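# Load the blue-band cartridge into the sealant gun

## Task

Put the cartridge marked with the broad blue band into the sealant gun so it sits all the way forward in the cup of the front ring, with its nozzle sticking out through that ring. The plunger rod can only be drawn back while its small thumb plate, just behind the handle, is held pushed toward the gun's front. The loaded gun must end up resting on the table itself, not leaning on anything, and then you declare that you are finished.

## Robot and tools

Robot: two arms, left_arm and right_arm, each a six-joint arm with a two-finger parallel gripper and a wrist camera. Both bases sit on tilted plates joined to one frame behind them; a plate and its half of that frame count as part of its arm for the too-close check. Calibrated base places: left_arm (+0.038, +0.255, +0.290) m, right_arm (-0.047, -0.186, +0.290) m.

Scene frame: origin at table-top height midway between the nominal bases, +x out over the table, +z up, +y toward left_arm (arm names do not match image sides). Results give each gripper's end_effector_position (metres, the point between the finger pads about 1 cm behind the tips) and end_effector_quat_wxyz in this frame; they can be a few centimetres off. Gripper axes: fingers point along +z, open and close along y.

The row: every motion command uses rows of 14 numbers in [-1, 1], always all 14 even if one arm stays still: dx, dy, dz, rx, ry, rz, opening for left_arm, then the same seven for right_arm. The first six of each arm are an offset, not a pose: they count from that arm's Hand target (shown in results) as it was when the call began, expressed in the Hand target's own axes. 1.0 equals 0.6 m of travel or 180 degrees; rx, ry, rz form one rotation vector. Within one call all rows count from the same start, not from each other; a new call starts from the new Hand target, so repeating an offset moves further. All zeros re-commands the current Hand target. Opening is absolute: +1 fully open (0.094 m), -1 closed.

execute_actions(actions, cameras): actions is a list with at most one item. [] just looks and returns state with pictures. {"rows": [...], "steps": n} runs up to 15 control steps of 1/30 s, one row per step, the last row repeating; it needs at least 6 steps, and its result is taken 6 steps before the end, those steps finishing afterwards. {"steps": n} alone waits up to 300 steps counted from the last result. cameras picks pictures: ["all"], [] or names.

move(target, speed, blend, blocking, cameras): target is one 14-number row or a list of up to 15 rows, every row an offset from the same starting Hand targets. Grippers travel straight lines, all finishing together, at least 0.5 s and at most 10 s (cut short after that). speed is m/s, 0.002 to 0.5, default 0.25 (rotation up to twice that in rad/s), one value or one per target. blend in metres rounds corners of a list (0 stops at each). blocking=false returns about 0.5 s after start. Paths ignore obstacles and the other arm; faster moves lag, stray and hit harder, and aiming past a contact presses harder. Openings in the first target go out at the start; openings in later targets are applied only after all arms halt there. Avoid paths passing near an arm's own base; go around it. The result adds a move: line: done, off_target, moving, held or fault, plus limits (paced = pose clipped, held = a check withheld steps). Arms not named in the ending are done. done or off_target does not tell you whether something is touched.

wait(seconds 0 to 10) lets time pass; stop brakes a running move (fingers keep going); zoom_image(camera, region [x0,y0,x1,y1], max 504x504 px) enlarges part of the latest image of cam_high, cam_low, cam_left_wrist or cam_right_wrist; read_manual gives licence texts only; finished_scene(scene) ends the scene and is final, so call it only once the gun is loaded and resting on the table.

Controller behaviour: each step the command is clipped to within 100 mm and 20 degrees of the measured pose; long reaches need several actions, continuing from the Hand target. Friction and weight can leave a gripper a centimetre or more off in free air, which is not a sign of contact. An arm blocked by an object keeps pushing until commanded back past its gripper.

Gripping: grip_measured uses the opening scale; empty it reads up to about 1.6 mm wide. Fingers go where you command, and about 0.05 below first-touch reading (0.11 or more on small or round parts) the grip hits its force limit of roughly 50 to 64 N per pad. Release by commanding well above grip_measured. Close gently on fragile things.

Joint velocities reading within noise means that arm is still. Joint torques include gravity and friction, follow Joint positions order, positive toward larger angles; numbers 1 to 3 wrap at plus or minus 28 N m.

Cameras: cam_high, cam_low (fixed) and cam_left_wrist, cam_right_wrist, all 672x504, with calibration given; wrist images can lag during motion.

Avoid: dropping parts or releasing them while moving, anything leaving the table, fast impacts, hard presses, and especially the two arms striking or squeezing each other. Brief external tugs on held parts can occur. Motors heat when loaded, stretched or pushing against unreachable poses; MOTOR HOT appears at 75 °C, at 90 °C the arm folds and idles, at 100 °C it collapses, so rest arms and avoid prolonged straining. Smooth, economical motion is preferred.

Each tool is called after "Emit:" in YAML: its name, and indented under it one key for each argument.

## Session

Emit:
execute_actions:
  actions: []

Scene clock: 0.00 s of 5500.00 s.
left_arm: end_effector_position=(+0.1654, +0.0543, +0.1886) grip_measured=+1.000 end_effector_quat_wxyz=(+0.159, +0.490, +0.646, -0.563) | right_arm: end_effector_position=(+0.5536, -0.3571, +0.1401) grip_measured=+1.000 end_effector_quat_wxyz=(+0.177, +0.441, +0.871, -0.127)
Joint positions: left_arm=[-0.392 1.208 0.193 0.086 0.772 1.245 0.094] | right_arm=[-0.284 1.507 1.842 -0.598 0.208 0.743 0.094]
Joint velocities: within noise
Joint torques (N m): no reading
Motor temperatures (°C): left_arm=[27 29 30 31 26 27 29] | right_arm=[25 31 30 30 28 27 26]
Heat: left arm: 31 °C; right arm: 31 °C.
Hand target: left_arm +0.1637, +0.0527, +0.1930; +0.163, +0.487, +0.639, -0.572 | right_arm +0.5623, -0.3614, +0.1551; +0.198, +0.444, +0.864, -0.131

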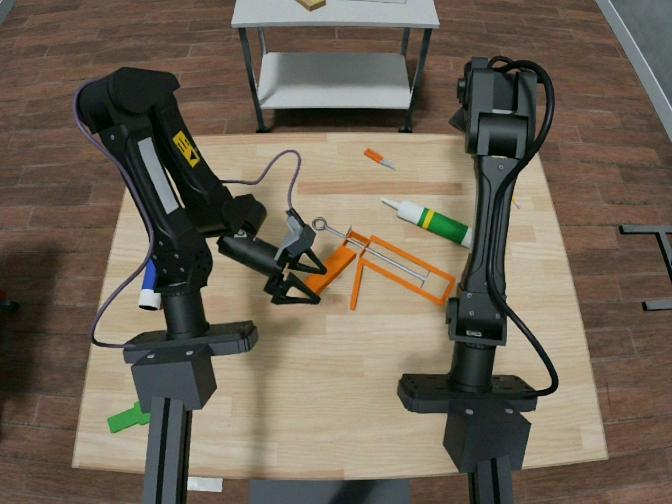

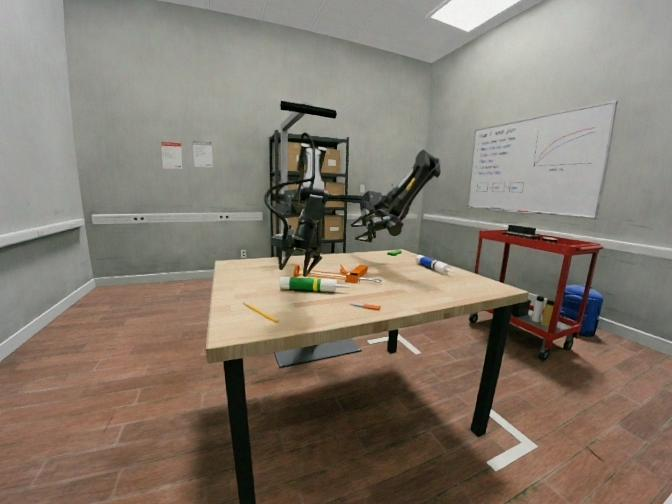

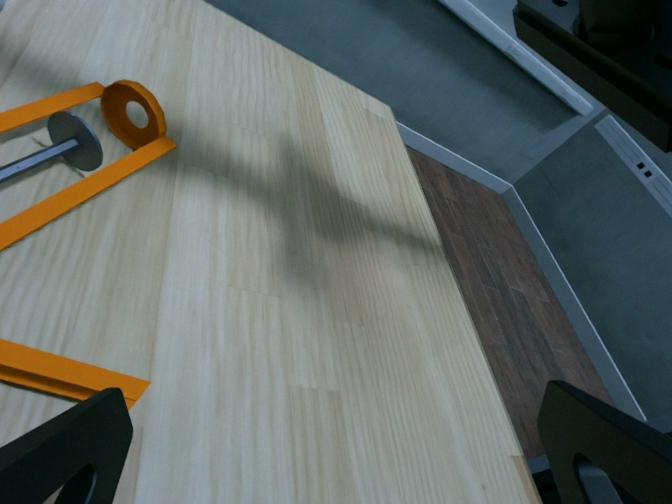

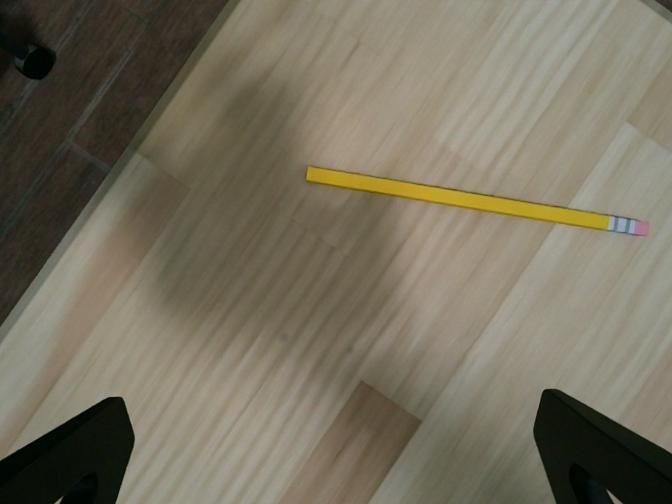

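Emit:
zoom_image:
  camera: "cam_high"
  region: [280, 130, 500, 330]

Emit:
zoom_image:
  camera: "cam_high"
  region: [70, 220, 250, 360]

Emit:
zoom_image:
  camera: "cam_low"
  region: [220, 220, 480, 330]

Scaled by 2.291 from the camera's 672x504 image, which has a finer 960x720 frame.

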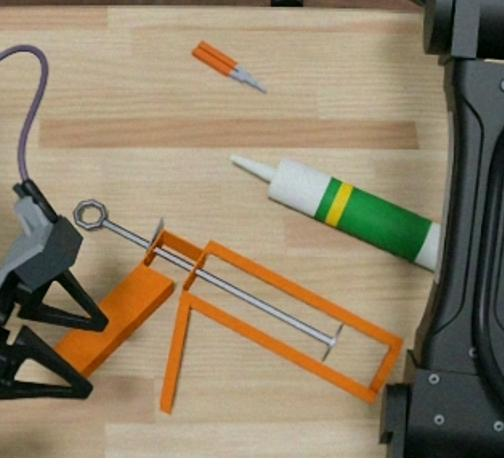

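Scaled by 2.800 from the camera's 672x504 image, which has a finer 960x720 frame.

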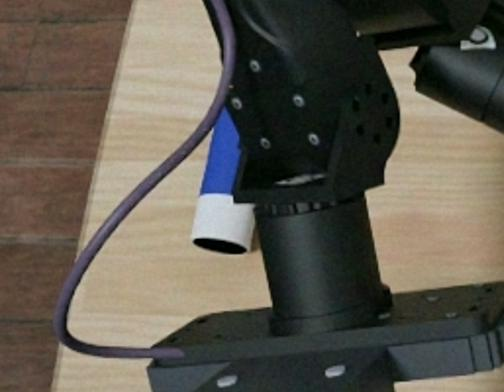

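Scaled by 1.938 from the camera's 672x504 image, which has a finer 960x720 frame.

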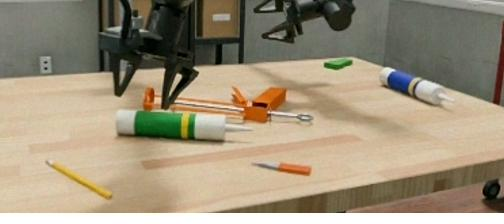

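Emit:
move:
  target: [-0.0292,0.0519,-0.6339,-0.4155,0.1184,-0.3537,1, 0.3128,-0.1333,-0.4263,-0.0504,0.1454,-0.14,1]

Scene clock: 10.97 s of 5500.00 s.
left_arm: end_effector_position=(+0.3281, +0.3791, +0.2967) grip_measured=+1.000 end_effector_quat_wxyz=(-0.061, +0.010, +0.997, +0.055) | right_arm: end_effector_position=(+0.3363, -0.1653, +0.2973) grip_measured=+1.000 end_effector_quat_wxyz=(-0.008, +0.247, +0.969, +0.009)
Joint positions: left_arm=[1.566 0.723 1.091 -1.566 0.89 1.37 0.094] | right_arm=[0.919 0.786 1.288 -1.356 0.817 1.104 0.094]
Joint velocities: within noise
Joint torques (N m): left_arm=[0.09 -0.06 3.75 0.27 0.11 -0.08] | right_arm=[0.36 -2.51 5.45 -0.1 0.19 0.09]
Motor temperatures (°C): left_arm=[27 29 31 31 26 27 29] | right_arm=[25 39 31 30 28 27 26]
Heat: left arm: 31 °C; right arm: 39 °C.
Hand target: left_arm +0.3303, +0.3795, +0.2995; +0.000, +0.001, +1.000, +0.000 | right_arm +0.3400, -0.1700, +0.2999; +0.000, +0.248, +0.969, +0.000
Off the commanded pose: left_arm 0.004 m, 10 deg | right_arm 0.006 m, 1 deg.
joint sent to its limit (left arm) — joint 4 (wrist pitch), lower limit.
Kept back: nothing.
move: off_target (left_arm)
camera_calibration:
cam_left_wrist: T_world_to_cam=[[-0.0418641, -0.994217, -0.0988951, 0.420862], [-0.846323, -0.0173201, 0.532388, 0.164623], [-0.531022, 0.105985, -0.840704, 0.47044], [0, 0, 0, 1]] pos_world=[0.406757, 0.37142, 0.349479]
cam_right_wrist: T_world_to_cam=[[-0.500619, -0.865611, -0.0099518, 0.0273913], [-0.774323, 0.442624, 0.452225, 0.241282], [-0.387046, 0.234098, -0.891849, 0.522892], [0, 0, 0, 1]] pos_world=[0.402926, -0.205495, 0.3575]

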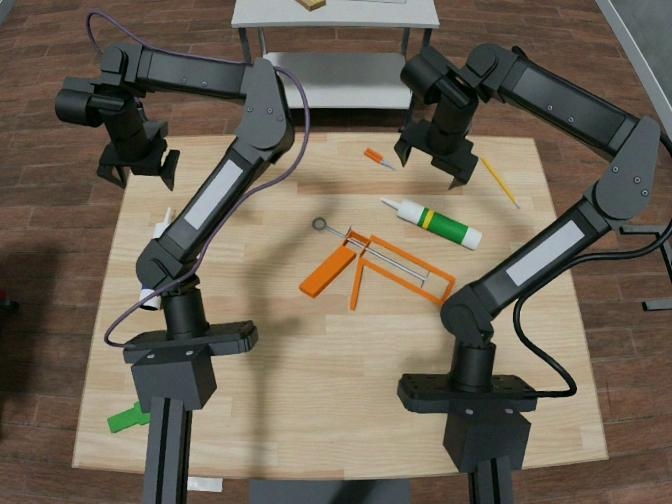

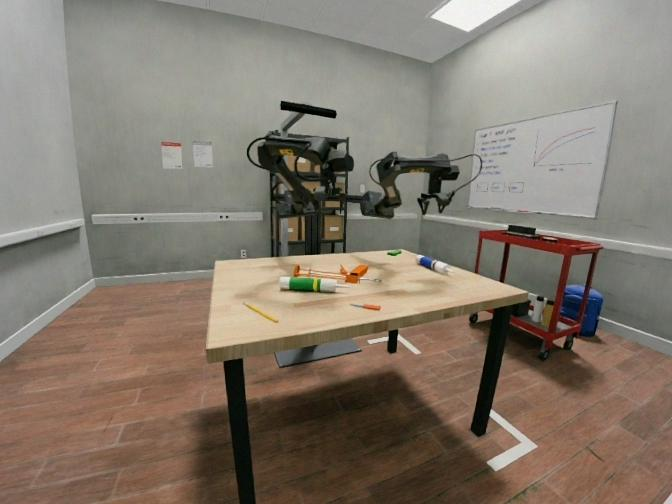

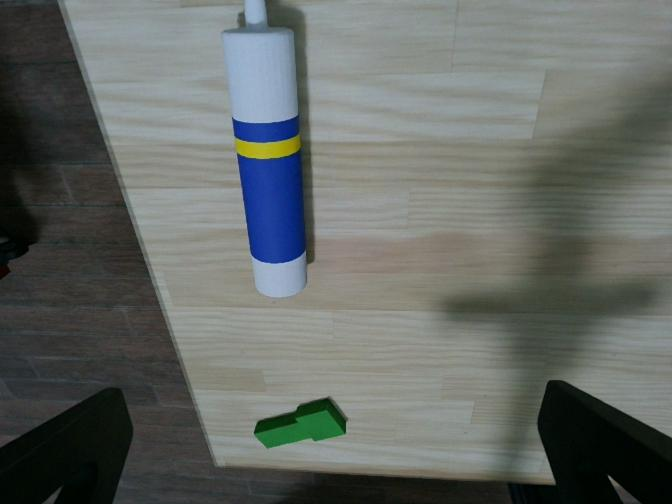

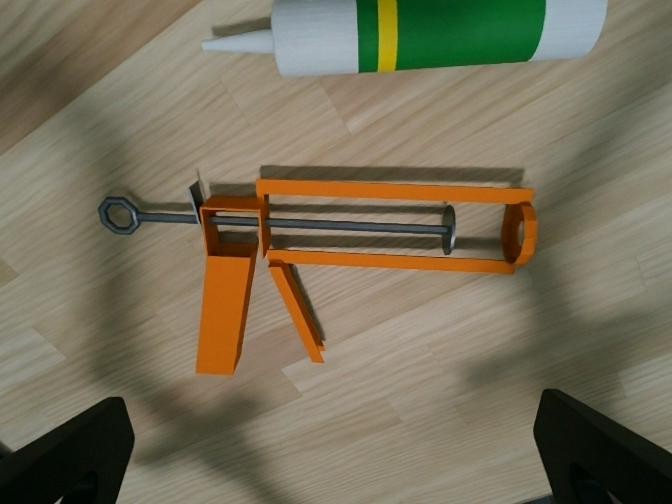

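Emit:
zoom_image:
  camera: "cam_right_wrist"
  region: [80, 150, 340, 380]

Emit:
zoom_image:
  camera: "cam_right_wrist"
  region: [380, 150, 580, 300]

Emit:
zoom_image:
  camera: "cam_left_wrist"
  region: [180, 0, 380, 310]

Scaled by 1.938 from the camera's 672x504 image, which has a finer 960x720 frame.

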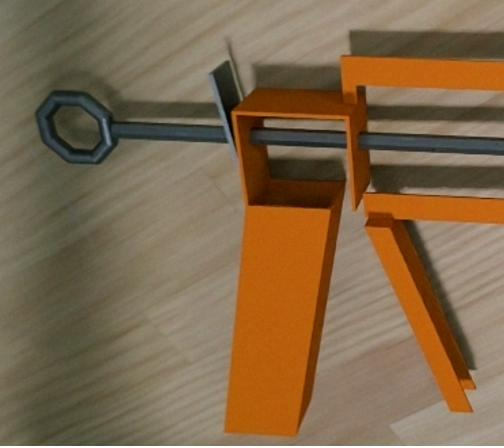

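Scaled by 2.520 from the camera's 672x504 image, which has a finer 960x720 frame.

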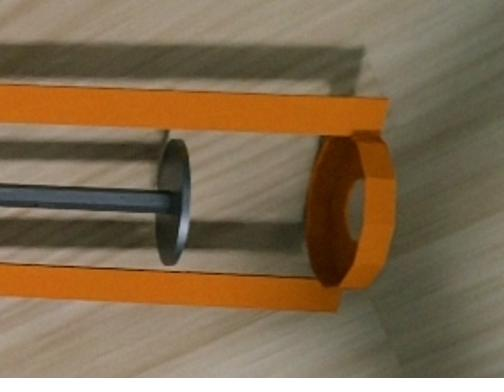

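Scaled by 1.626 from the camera's 672x504 image, which has a finer 960x720 frame.

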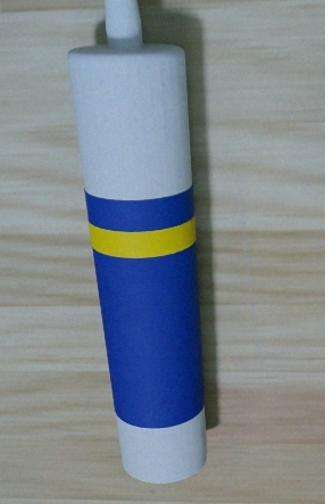

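Emit:
move:
  target: [0,0,0,0,0,0,1, 0.0282,0.1555,0.2167,0,0,0,1]
  cameras: ["cam_right_wrist"]

Emit:
zoom_image:
  camera: "cam_right_wrist"
  region: [60, 0, 560, 420]

Scene clock: 15.07 s of 5500.00 s.
left_arm: end_effector_position=(+0.3289, +0.3789, +0.2966) grip_measured=+1.000 end_effector_quat_wxyz=(-0.059, +0.011, +0.997, +0.055) | right_arm: end_effector_position=(+0.3662, -0.0833, +0.1742) grip_measured=+1.000 end_effector_quat_wxyz=(-0.005, +0.249, +0.968, -0.004)
Joint positions: left_arm=[1.566 0.723 1.091 -1.566 0.895 1.37 0.094] | right_arm=[0.649 1.146 1.166 -0.719 0.647 0.866 0.094]
Joint velocities: within noise
Joint torques (N m): left_arm=[0.13 -0.08 3.73 0.27 0.08 -0.07] | right_arm=[1.33 -5.41 4.07 0.45 -0.09 -0.14]
Motor temperatures (°C): left_arm=[27 29 31 30 26 27 29] | right_arm=[25 38 31 30 28 27 26]
Heat: left arm: 31 °C; right arm: 38 °C.
Hand target: left_arm +0.3303, +0.3795, +0.2995; +0.000, +0.001, +1.000, +0.000 | right_arm +0.3701, -0.0801, +0.1700; +0.000, +0.248, +0.969, +0.000
Off the commanded pose: left_arm 0.003 m, 9 deg | right_arm 0.007 m, 1 deg.
joint sent to its limit (left arm) — joint 4 (wrist pitch), lower limit.
Kept back: nothing.
move: off_target (left_arm)
camera_calibration:
cam_right_wrist: T_world_to_cam=[[-0.504825, -0.863128, 0.0127441, 0.110015], [-0.772094, 0.458085, 0.440488, 0.286342], [-0.386035, 0.21253, -0.897668, 0.404341], [0, 0, 0, 1]] pos_world=[0.432711, -0.122146, 0.235432]
Images, in order (width x height): cam_right_wrist 672x504.

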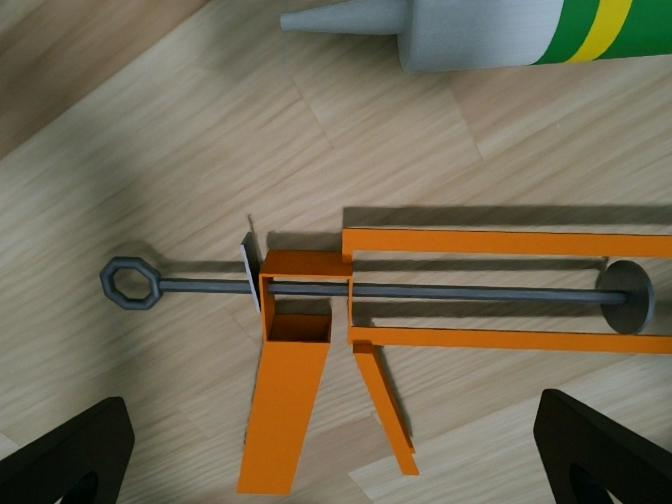

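Scaled by 1.008 from the camera's 672x504 image, which has a finer 960x720 frame.

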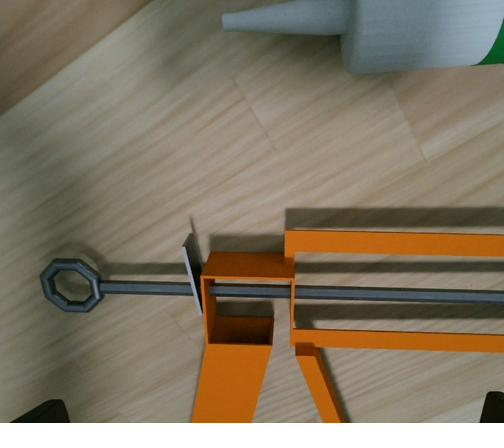

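Emit:
move:
  target: [0,0,0,0,0,0,1, 0.0573,0.0315,0.1167,0,0,0,1]
  speed: 0.12

Emit:
zoom_image:
  camera: "cam_low"
  region: [260, 180, 460, 320]

Scene clock: 18.80 s of 5500.00 s.
left_arm: end_effector_position=(+0.3289, +0.3789, +0.2966) grip_measured=+1.000 end_effector_quat_wxyz=(-0.059, +0.011, +0.997, +0.055) | right_arm: end_effector_position=(+0.3492, -0.0494, +0.1061) grip_measured=+1.000 end_effector_quat_wxyz=(-0.002, +0.253, +0.968, -0.001)
Joint positions: left_arm=[1.566 0.723 1.091 -1.566 0.895 1.37 0.094] | right_arm=[0.607 1.333 1.071 -0.41 0.613 0.835 0.094]
Joint velocities: within noise
Joint torques (N m): left_arm=[0.13 -0.09 3.71 0.27 0.08 -0.07] | right_arm=[2.21 -5.61 2.86 0.46 -0.1 -0.15]
Motor temperatures (°C): left_arm=[27 29 31 30 26 27 29] | right_arm=[25 38 31 30 28 27 26]
Heat: left arm: 31 °C; right arm: 38 °C.
Hand target: left_arm +0.3303, +0.3795, +0.2995; +0.000, +0.001, +1.000, +0.000 | right_arm +0.3490, -0.0469, +0.0999; +0.000, +0.248, +0.969, +0.000
Off the commanded pose: left_arm 0.003 m, 9 deg | right_arm 0.007 m, 1 deg.
joint sent to its limit (left arm) — joint 4 (wrist pitch), lower limit.
Kept back: nothing.
move: off_target (left_arm)
camera_calibration:
cam_left_wrist: T_world_to_cam=[[-0.0417995, -0.994303, -0.0980548, 0.420473], [-0.8487, -0.016452, 0.528618, 0.166923], [-0.52722, 0.105315, -0.843177, 0.47052], [0, 0, 0, 1]] pos_world=[0.407311, 0.371271, 0.349723]
cam_right_wrist: T_world_to_cam=[[-0.510938, -0.85959, 0.00688607, 0.134413], [-0.771425, 0.462038, 0.43752, 0.287942], [-0.37927, 0.218234, -0.899182, 0.32743], [0, 0, 0, 1]] pos_world=[0.414986, -0.0889561, 0.167513]

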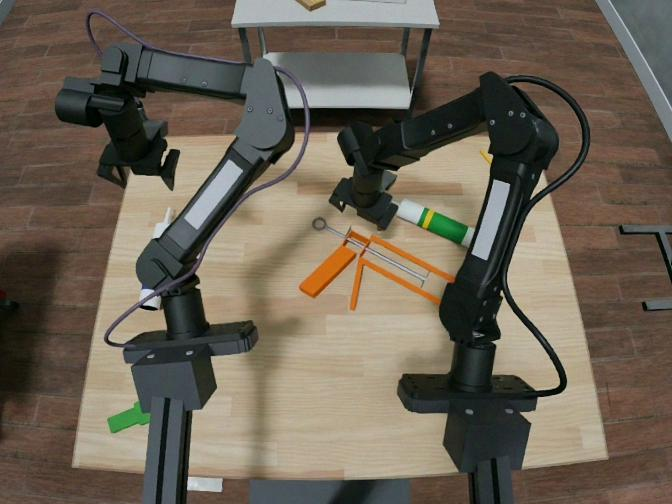

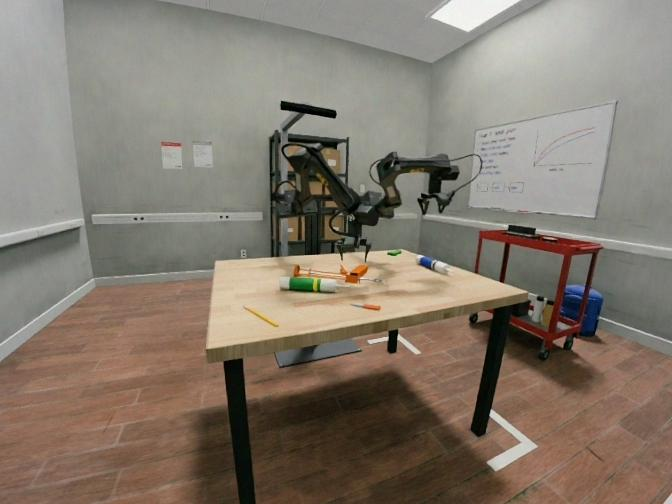

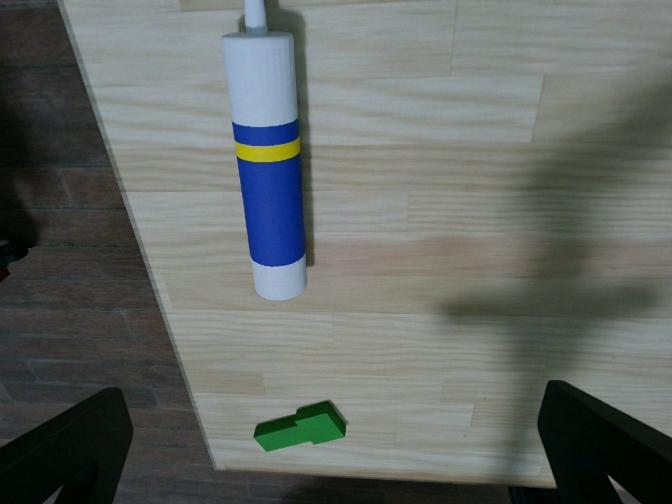

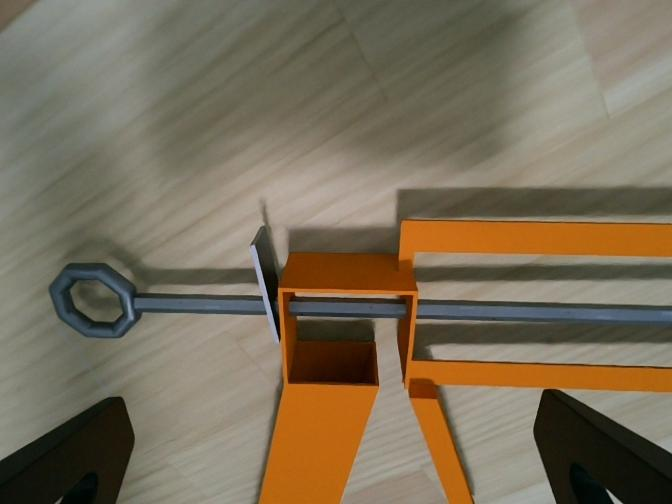

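Scaled by 2.520 from the camera's 672x504 image, which has a finer 960x720 frame.

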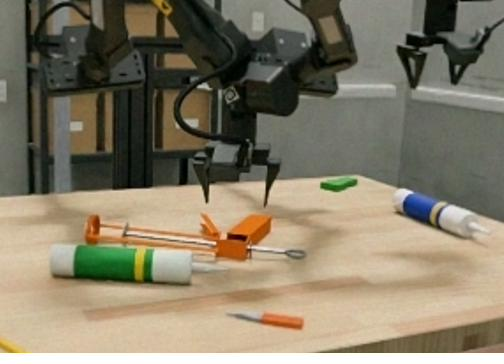

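Emit:
move:
  target: [0,0,0,0,0,0,1, 0.0217,0,0.0917,0,0,0,1]
  speed: 0.1
  cameras: ["cam_right_wrist","cam_low"]

Emit:
zoom_image:
  camera: "cam_low"
  region: [280, 220, 420, 320]

Scene clock: 21.20 s of 5500.00 s.
left_arm: end_effector_position=(+0.3291, +0.3789, +0.2965) grip_measured=+1.000 end_effector_quat_wxyz=(-0.059, +0.011, +0.997, +0.055) | right_arm: end_effector_position=(+0.3395, -0.0426, +0.0516) grip_measured=+1.000 end_effector_quat_wxyz=(-0.001, +0.254, +0.967, -0.001)
Joint positions: left_arm=[1.566 0.723 1.091 -1.566 0.896 1.37 0.094] | right_arm=[0.529 1.485 1.043 -0.196 0.552 0.78 0.094]
Joint velocities: within noise
Joint torques (N m): left_arm=[0.14 -0.08 3.71 0.27 0.07 -0.07] | right_arm=[2.59 -5.85 2.18 0.49 -0.09 -0.15]
Motor temperatures (°C): left_arm=[27 29 31 30 26 27 29] | right_arm=[25 37 31 30 28 27 26]
Heat: left arm: 31 °C; right arm: 37 °C.
Hand target: left_arm +0.3303, +0.3795, +0.2995; +0.000, +0.001, +1.000, +0.000 | right_arm +0.3377, -0.0406, +0.0449; +0.000, +0.248, +0.969, +0.000
Off the commanded pose: left_arm 0.003 m, 9 deg | right_arm 0.007 m, 1 deg.
joint sent to its limit (left arm) — joint 4 (wrist pitch), lower limit.
Kept back: nothing.
move: off_target (left_arm)
camera_calibration:
cam_right_wrist: T_world_to_cam=[[-0.513511, -0.858062, 0.00601988, 0.136658], [-0.77089, 0.464401, 0.435959, 0.301192], [-0.376875, 0.219229, -0.899946, 0.272559], [0, 0, 0, 1]] pos_world=[0.405082, -0.0823657, 0.113159]
Images, in order (width x height): cam_low 672x504, cam_right_wrist 672x504.

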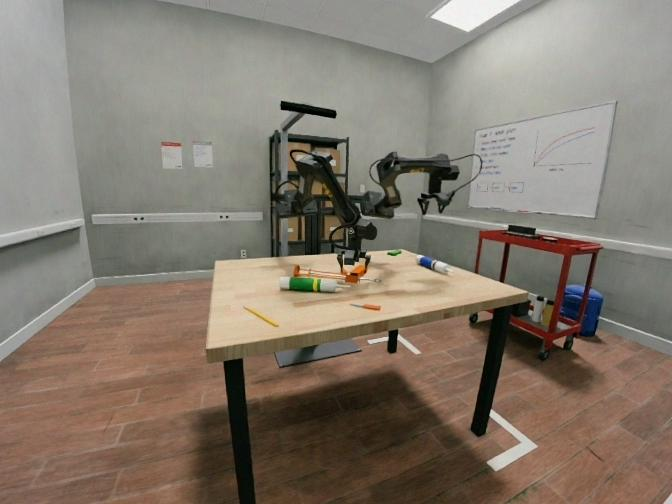

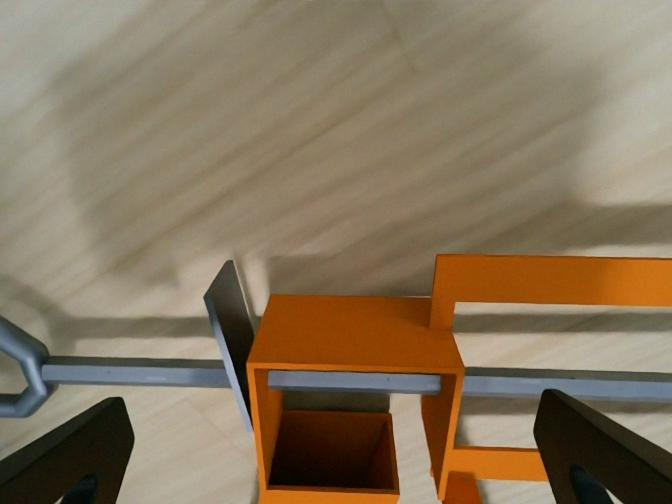

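Scaled by 3.600 from the camera's 672x504 image, which has a finer 960x720 frame.

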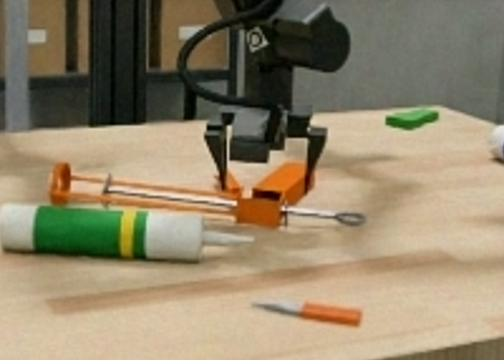

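Emit:
move:
  target: [0,0,0,0,0,0,1, -0.0083,0,0.0258,0,0,0,1]
  speed: 0.06
  cameras: ["cam_right_wrist"]

Emit:
move:
  target: [0,0,0,0,0,0,1, 0,0,0,0,0,0,0.32]
  speed: 0.06
  cameras: ["cam_right_wrist"]

Scene clock: 23.67 s of 5500.00 s.
left_arm: end_effector_position=(+0.3291, +0.3789, +0.2965) grip_measured=+1.000 end_effector_quat_wxyz=(-0.059, +0.011, +0.997, +0.055) | right_arm: end_effector_position=(+0.3332, -0.0470, +0.0349) grip_measured=+1.000 end_effector_quat_wxyz=(-0.010, +0.249, +0.968, -0.007)
Joint positions: left_arm=[1.566 0.723 1.091 -1.566 0.896 1.37 0.094] | right_arm=[0.494 1.528 1.043 -0.164 0.526 0.757 0.094]
Joint velocities: within noise
Joint torques (N m): left_arm=[0.14 -0.08 3.7 0.27 0.07 -0.07] | right_arm=[2.59 -5.85 3.9 0.44 -0.1 -0.15]
Motor temperatures (°C): left_arm=[27 29 31 30 26 27 29] | right_arm=[25 37 31 30 28 27 26]
Heat: left arm: 31 °C; right arm: 37 °C.
Hand target: left_arm +0.3303, +0.3795, +0.2995; +0.000, +0.001, +1.000, +0.000 | right_arm +0.3422, -0.0431, +0.0295; +0.000, +0.248, +0.969, +0.000
Off the commanded pose: left_arm 0.003 m, 9 deg | right_arm 0.011 m, 1 deg.
joint sent to its limit (left arm) — joint 4 (wrist pitch), lower limit.
Kept back: nothing.
move: off_target (left_arm, right_arm)
camera_calibration:
cam_right_wrist: T_world_to_cam=[[-0.503861, -0.863514, 0.0216295, 0.125754], [-0.767396, 0.45899, 0.447696, 0.303849], [-0.396519, 0.208978, -0.893924, 0.262007], [0, 0, 0, 1]] pos_world=[0.400426, -0.0856268, 0.0954627]
Images, in order (width x height): cam_right_wrist 672x504.

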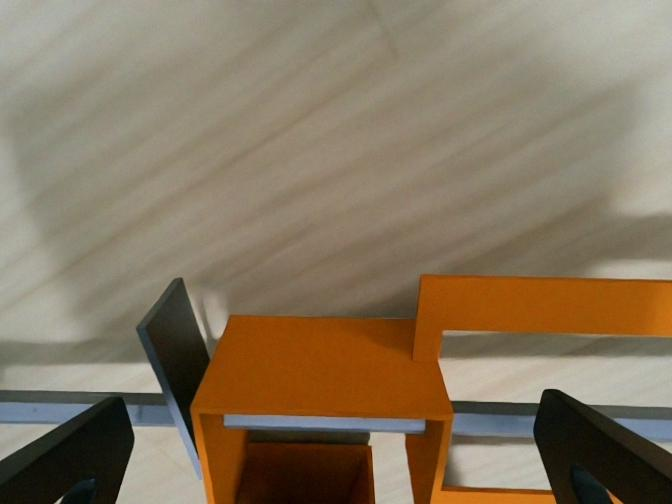

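Scene clock: 25.27 s of 5500.00 s.
left_arm: end_effector_position=(+0.3291, +0.3789, +0.2965) grip_measured=+1.000 end_effector_quat_wxyz=(-0.059, +0.011, +0.997, +0.055) | right_arm: end_effector_position=(+0.3365, -0.0457, +0.0351) grip_measured=+0.321 end_effector_quat_wxyz=(-0.007, +0.245, +0.969, -0.003)
Joint positions: left_arm=[1.566 0.723 1.091 -1.566 0.896 1.37 0.094] | right_arm=[0.494 1.528 1.047 -0.156 0.521 0.743 0.062]
Joint velocities: within noise
Joint torques (N m): left_arm=[0.14 -0.09 3.71 0.26 0.07 -0.07] | right_arm=[2.62 -5.83 3.66 0.42 -0.06 -0.14]
Motor temperatures (°C): left_arm=[27 29 31 30 26 27 29] | right_arm=[25 37 31 30 28 27 26]
Heat: left arm: 31 °C; right arm: 37 °C.
Hand target: left_arm +0.3303, +0.3795, +0.2995; +0.000, +0.001, +1.000, +0.000 | right_arm +0.3421, -0.0431, +0.0295; +0.000, +0.248, +0.969, +0.000
Off the commanded pose: left_arm 0.003 m, 9 deg | right_arm 0.008 m, 1 deg.
joint sent to its limit (left arm) — joint 4 (wrist pitch), lower limit.
Kept back: nothing.
move: off_target (left_arm)
camera_calibration:
cam_right_wrist: T_world_to_cam=[[-0.497258, -0.867525, 0.0115752, 0.126463], [-0.77469, 0.449974, 0.444273, 0.307792], [-0.390626, 0.211951, -0.895817, 0.261406], [0, 0, 0, 1]] pos_world=[0.40344, -0.0841942, 0.0959647]
Images, in order (width x height): cam_right_wrist 672x504.

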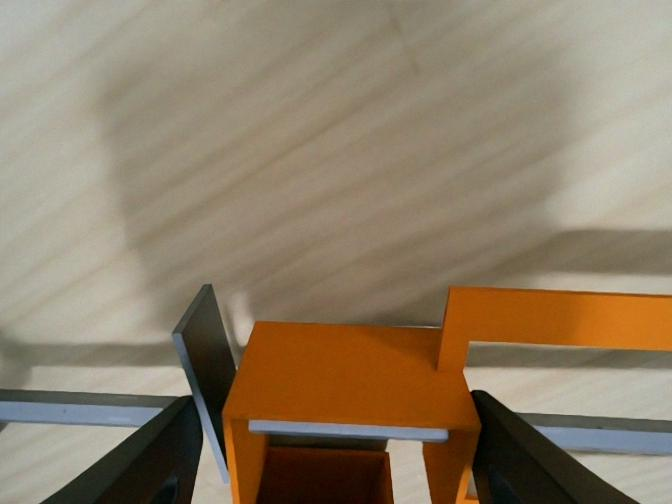

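Emit:
move:
  target: [0,0,0,0,0,0,1, 0,0,0,0,0,0,0.15]
  speed: 0.06
  cameras: ["cam_right_wrist","cam_high"]

Emit:
zoom_image:
  camera: "cam_low"
  region: [300, 230, 400, 300]

Scene clock: 27.37 s of 5500.00 s.
left_arm: end_effector_position=(+0.3291, +0.3789, +0.2965) grip_measured=+1.000 end_effector_quat_wxyz=(-0.059, +0.011, +0.997, +0.055) | right_arm: end_effector_position=(+0.3366, -0.0463, +0.0350) grip_measured=+0.152 end_effector_quat_wxyz=(-0.006, +0.247, +0.969, -0.004)
Joint positions: left_arm=[1.566 0.723 1.091 -1.566 0.896 1.37 0.094] | right_arm=[0.493 1.528 1.047 -0.156 0.523 0.746 0.054]
Joint velocities: within noise
Joint torques (N m): left_arm=[0.14 -0.08 3.71 0.27 0.07 -0.07] | right_arm=[2.67 -5.82 3.64 0.42 -0.06 -0.14]
Motor temperatures (°C): left_arm=[27 29 31 30 26 27 29] | right_arm=[25 37 30 30 28 27 26]
Heat: left arm: 31 °C; right arm: 37 °C.
Hand target: left_arm +0.3303, +0.3795, +0.2995; +0.000, +0.001, +1.000, +0.000 | right_arm +0.3421, -0.0431, +0.0295; +0.000, +0.248, +0.969, +0.000
Off the commanded pose: left_arm 0.003 m, 9 deg | right_arm 0.008 m, 1 deg.
joint sent to its limit (left arm) — joint 4 (wrist pitch), lower limit.
Kept back: nothing.
move: off_target (left_arm)
camera_calibration:
cam_right_wrist: T_world_to_cam=[[-0.500236, -0.865787, 0.0133108, 0.127035], [-0.773281, 0.453599, 0.44304, 0.307922], [-0.389616, 0.211331, -0.896403, 0.261116], [0, 0, 0, 1]] pos_world=[0.403393, -0.0848702, 0.0959519]
Images, in order (width x height): cam_high 672x504, cam_right_wrist 672x504.

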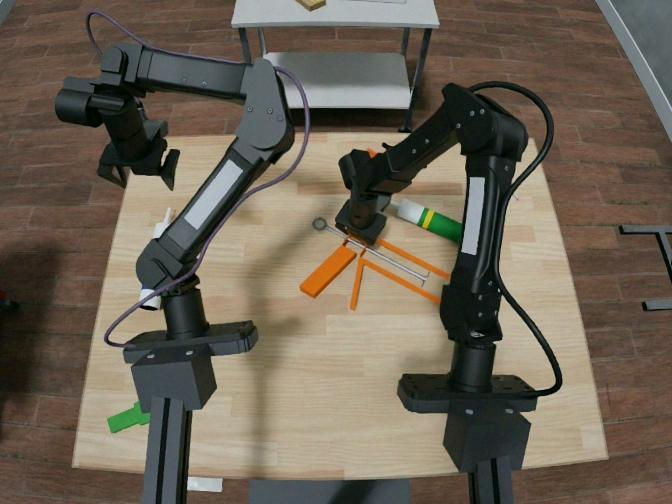

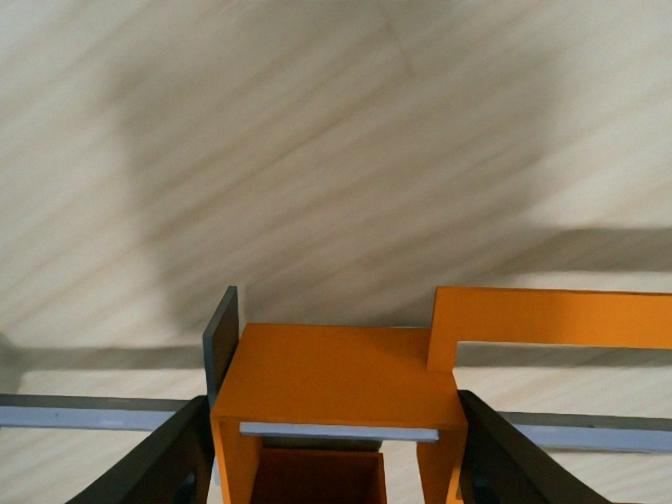

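This scene's latest camera images include none from cam_low. They are from: cam_high, cam_right_wrist. cam_low's image comes with the result of a call that names it in "cameras".

Emit:
move:
  target: [-0.1495,-0.4992,0.1658,0,0,-0.3406,1, 0,0,0,0,0,0,-0.2]
  speed: 0.2

Scene clock: 31.37 s of 5500.00 s.
left_arm: end_effector_position=(+0.4196, +0.0837, +0.1991) grip_measured=+1.000 end_effector_quat_wxyz=(-0.008, -0.514, +0.858, -0.005) | right_arm: end_effector_position=(+0.3366, -0.0463, +0.0350) grip_measured=+0.152 end_effector_quat_wxyz=(-0.006, +0.247, +0.969, -0.004)
Joint positions: left_arm=[-1.029 1.331 1.211 -0.835 -0.891 -1.763 0.094] | right_arm=[0.493 1.528 1.047 -0.156 0.523 0.746 0.054]
Joint velocities: within noise
Joint torques (N m): left_arm=[-5.53 -4.56 4.67 0.11 -0.22 -0.06] | right_arm=[2.67 -5.82 3.66 0.42 -0.06 -0.14]
Motor temperatures (°C): left_arm=[27 29 31 30 26 27 29] | right_arm=[25 36 30 30 28 27 26]
Heat: left arm: 31 °C; right arm: 36 °C.
Hand target: left_arm +0.4196, +0.0798, +0.2003; +0.000, -0.509, +0.861, +0.000 | right_arm +0.3421, -0.0431, +0.0295; +0.000, +0.248, +0.969, +0.000
Off the commanded pose: left_arm 0.004 m, 1 deg | right_arm 0.008 m, 1 deg.
Kept back: nothing.
move: done; limits=paced
camera_calibration:
cam_left_wrist: T_world_to_cam=[[0.874528, -0.484885, 0.0093599, -0.327365], [-0.438884, -0.783054, 0.440689, 0.200351], [-0.206354, -0.389503, -0.897611, 0.384897], [0, 0, 0, 1]] pos_world=[0.453645, 0.14807, 0.260259]
cam_right_wrist: T_world_to_cam=[[-0.500236, -0.865787, 0.0133108, 0.127035], [-0.773281, 0.453599, 0.44304, 0.307922], [-0.389616, 0.211331, -0.896403, 0.261116], [0, 0, 0, 1]] pos_world=[0.403393, -0.0848702, 0.0959519]

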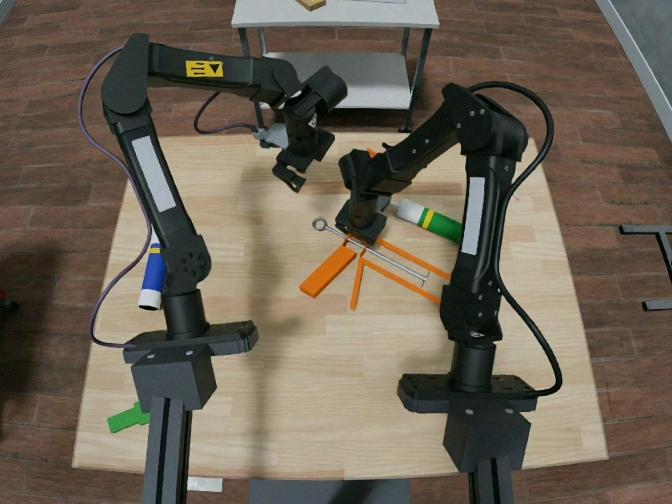

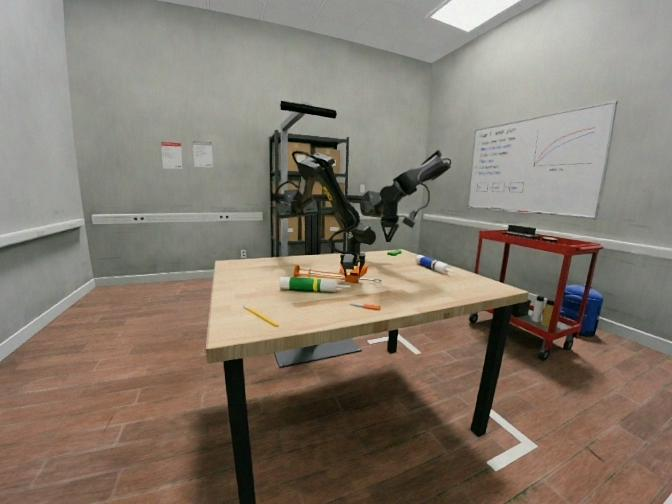

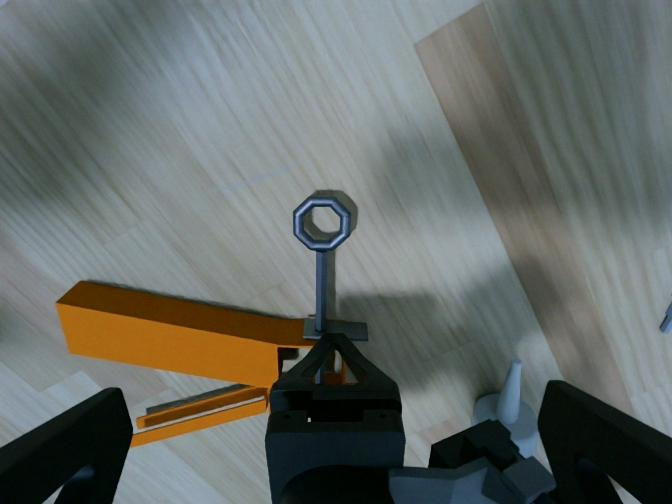

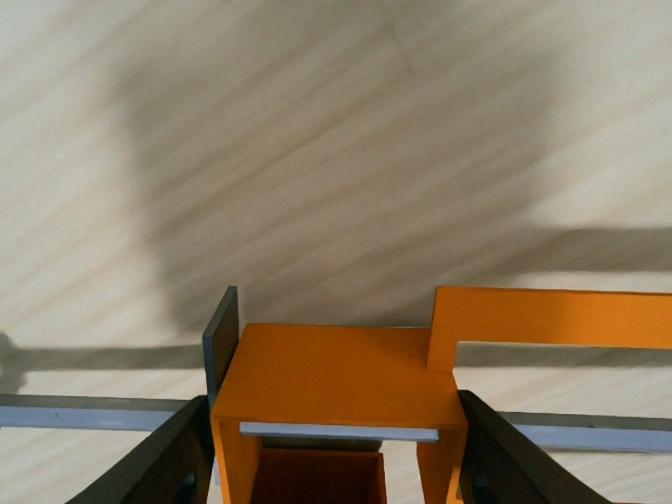

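Emit:
move:
  target: [0.0217,0.015,0.19,0,0.0833,0,1, 0,0,0,0,0,0,-0.2]
  speed: 0.12
  cameras: ["cam_left_wrist","cam_low"]

Emit:
zoom_image:
  camera: "cam_low"
  region: [300, 180, 440, 300]

Scene clock: 33.93 s of 5500.00 s.
left_arm: end_effector_position=(+0.4151, +0.0787, +0.0951) grip_measured=+1.000 end_effector_quat_wxyz=(-0.100, -0.515, +0.849, -0.068) | right_arm: end_effector_position=(+0.3366, -0.0463, +0.0350) grip_measured=+0.152 end_effector_quat_wxyz=(-0.006, +0.247, +0.969, -0.004)
Joint positions: left_arm=[-0.649 1.422 1.077 -0.373 -0.406 -1.406 0.094] | right_arm=[0.493 1.528 1.047 -0.156 0.523 0.746 0.054]
Joint velocities: within noise
Joint torques (N m): left_arm=[-3.38 -6.76 2.1 0.39 0.32 0.08] | right_arm=[2.67 -5.83 3.64 0.42 -0.06 -0.14]
Motor temperatures (°C): left_arm=[27 29 31 30 26 27 29] | right_arm=[25 36 30 30 28 27 26]
Heat: left arm: 31 °C; right arm: 36 °C.
Hand target: left_arm +0.4054, +0.0726, +0.0862; -0.112, -0.505, +0.853, -0.067 | right_arm +0.3421, -0.0431, +0.0295; +0.000, +0.248, +0.969, +0.000
Off the commanded pose: left_arm 0.014 m, 2 deg | right_arm 0.008 m, 1 deg.
Kept back: nothing.
move: off_target (left_arm)
camera_calibration:
cam_left_wrist: T_world_to_cam=[[0.881079, -0.472361, 0.0239675, -0.32999], [-0.380799, -0.678412, 0.628291, 0.190074], [-0.28052, -0.562701, -0.77761, 0.321604], [0, 0, 0, 1]] pos_world=[0.453344, 0.154041, 0.138569]
Images, in order (width x height): cam_low 672x504, cam_left_wrist 672x504.

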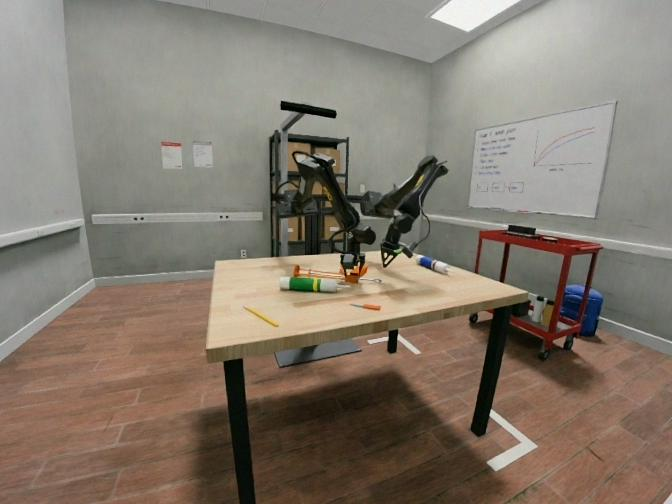

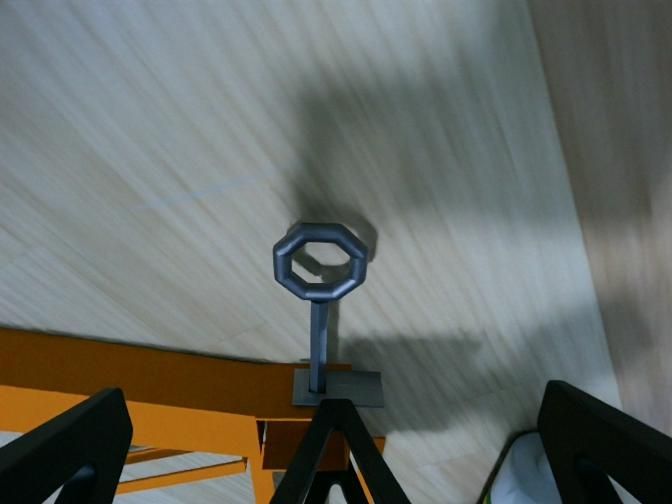

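Scaled by 3.600 from the camera's 672x504 image, which has a finer 960x720 frame.

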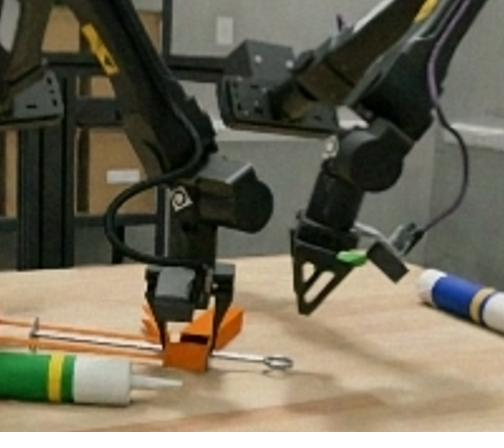

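Emit:
move:
  target: [-0.025,0.004,0.075,0,0,0,1, 0,0,0,0,0,0,-0.2]
  speed: 0.08
  cameras: ["cam_left_wrist","cam_low"]

Emit:
zoom_image:
  camera: "cam_low"
  region: [300, 180, 440, 300]

Scene clock: 35.93 s of 5500.00 s.
left_arm: end_effector_position=(+0.4088, +0.0822, +0.0469) grip_measured=+1.000 end_effector_quat_wxyz=(-0.104, -0.511, +0.851, -0.063) | right_arm: end_effector_position=(+0.3366, -0.0463, +0.0350) grip_measured=+0.152 end_effector_quat_wxyz=(-0.006, +0.247, +0.969, -0.004)
Joint positions: left_arm=[-0.552 1.546 1.077 -0.24 -0.332 -1.337 0.094] | right_arm=[0.493 1.528 1.047 -0.156 0.523 0.746 0.054]
Joint velocities: within noise
Joint torques (N m): left_arm=[-3.56 -7.35 2.78 0.34 0.33 0.09] | right_arm=[2.67 -5.85 3.64 0.42 -0.06 -0.14]
Motor temperatures (°C): left_arm=[27 29 31 30 26 27 29] | right_arm=[25 36 30 30 28 27 26]
Heat: left arm: 31 °C; right arm: 36 °C.
Hand target: left_arm +0.4048, +0.0763, +0.0389; -0.112, -0.505, +0.853, -0.067 | right_arm +0.3421, -0.0431, +0.0295; +0.000, +0.248, +0.969, +0.000
Off the commanded pose: left_arm 0.011 m, 1 deg | right_arm 0.008 m, 1 deg.
Kept back: nothing.
move: off_target (left_arm)
camera_calibration:
cam_left_wrist: T_world_to_cam=[[0.876887, -0.480537, 0.0123907, -0.318639], [-0.379802, -0.676806, 0.630622, 0.219714], [-0.294651, -0.55769, -0.775991, 0.289658], [0, 0, 0, 1]] pos_world=[0.448206, 0.157126, 0.0901639]
Images, in order (width x height): cam_low 672x504, cam_left_wrist 672x504.

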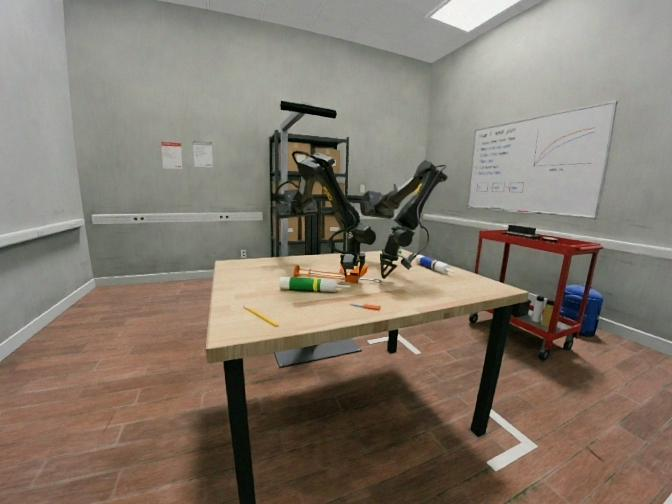

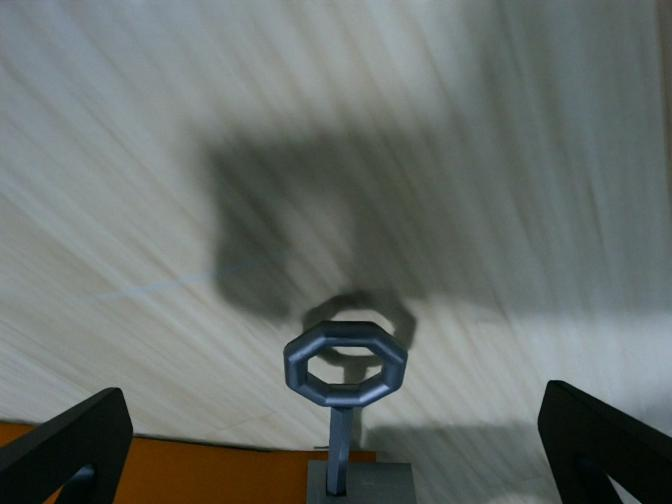

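Scaled by 3.600 from the camera's 672x504 image, which has a finer 960x720 frame.

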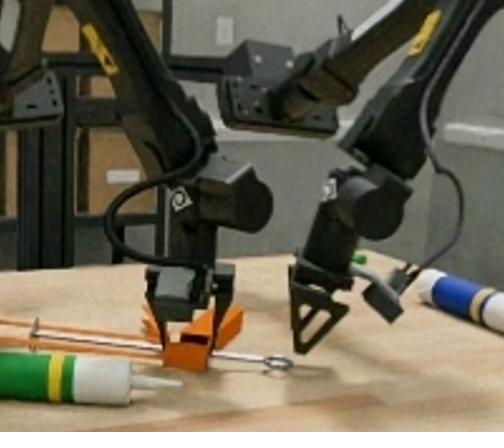

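Emit:
move:
  target: [-0.005,-0.0033,0.0417,0,0,0,1, 0,0,0,0,0,0,-0.2]
  speed: 0.06
  cameras: ["cam_left_wrist","cam_low"]

Emit:
zoom_image:
  camera: "cam_low"
  region: [300, 180, 440, 300]

Scene clock: 37.23 s of 5500.00 s.
left_arm: end_effector_position=(+0.4091, +0.0774, +0.0228) grip_measured=+1.000 end_effector_quat_wxyz=(-0.104, -0.510, +0.851, -0.064) | right_arm: end_effector_position=(+0.3366, -0.0463, +0.0350) grip_measured=+0.152 end_effector_quat_wxyz=(-0.006, +0.247, +0.969, -0.004)
Joint positions: left_arm=[-0.524 1.629 1.109 -0.181 -0.309 -1.316 0.094] | right_arm=[0.493 1.528 1.047 -0.156 0.523 0.746 0.054]
Joint velocities: within noise
Joint torques (N m): left_arm=[-3.69 -7.49 2.76 0.34 0.32 0.06] | right_arm=[2.67 -5.82 3.66 0.42 -0.06 -0.14]
Motor temperatures (°C): left_arm=[27 30 31 30 26 27 29] | right_arm=[25 36 30 30 28 27 27]
Heat: left arm: 31 °C; right arm: 36 °C.
Hand target: left_arm +0.4048, +0.0721, +0.0139; -0.112, -0.505, +0.853, -0.067 | right_arm +0.3421, -0.0431, +0.0295; +0.000, +0.248, +0.969, +0.000
Off the commanded pose: left_arm 0.011 m, 1 deg | right_arm 0.008 m, 1 deg.
Kept back: nothing.
move: off_target (left_arm)
camera_calibration:
cam_left_wrist: T_world_to_cam=[[0.87607, -0.481984, 0.0138788, -0.320523], [-0.381375, -0.675012, 0.631595, 0.232259], [-0.29505, -0.558614, -0.775174, 0.268585], [0, 0, 0, 1]] pos_world=[0.448624, 0.152326, 0.0659555]
Images, in order (width x height): cam_low 672x504, cam_left_wrist 672x504.

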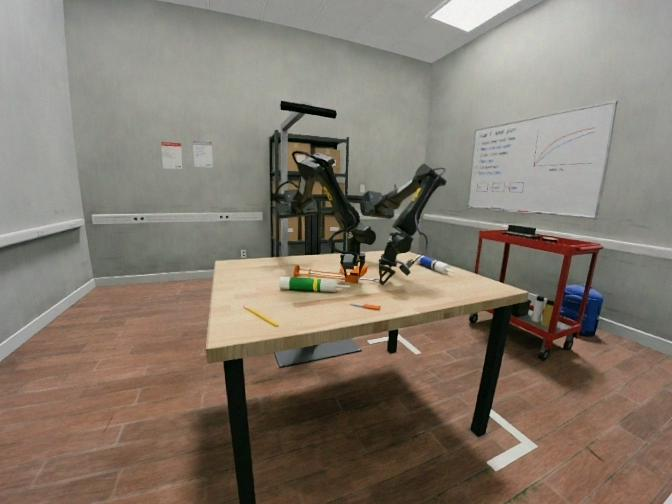

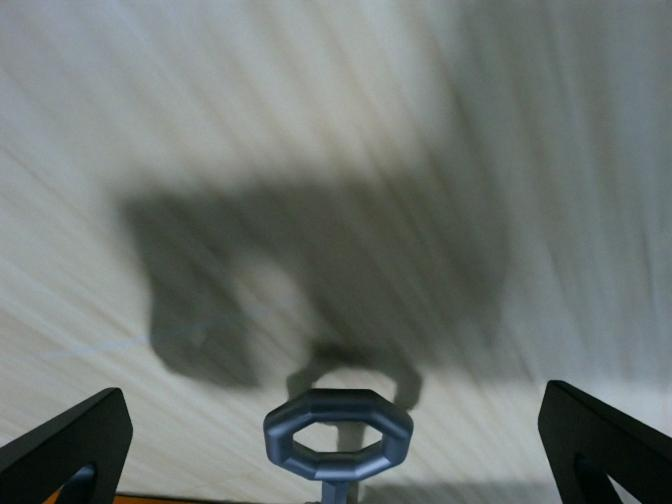

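Scaled by 3.600 from the camera's 672x504 image, which has a finer 960x720 frame.

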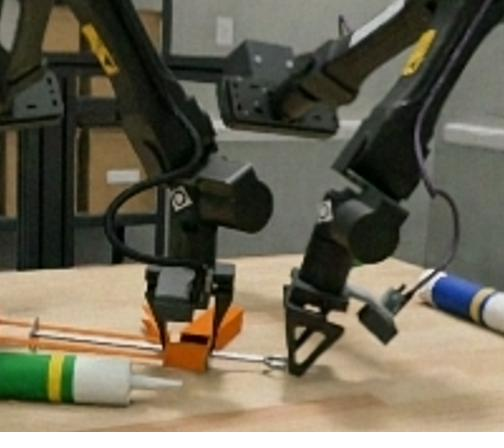

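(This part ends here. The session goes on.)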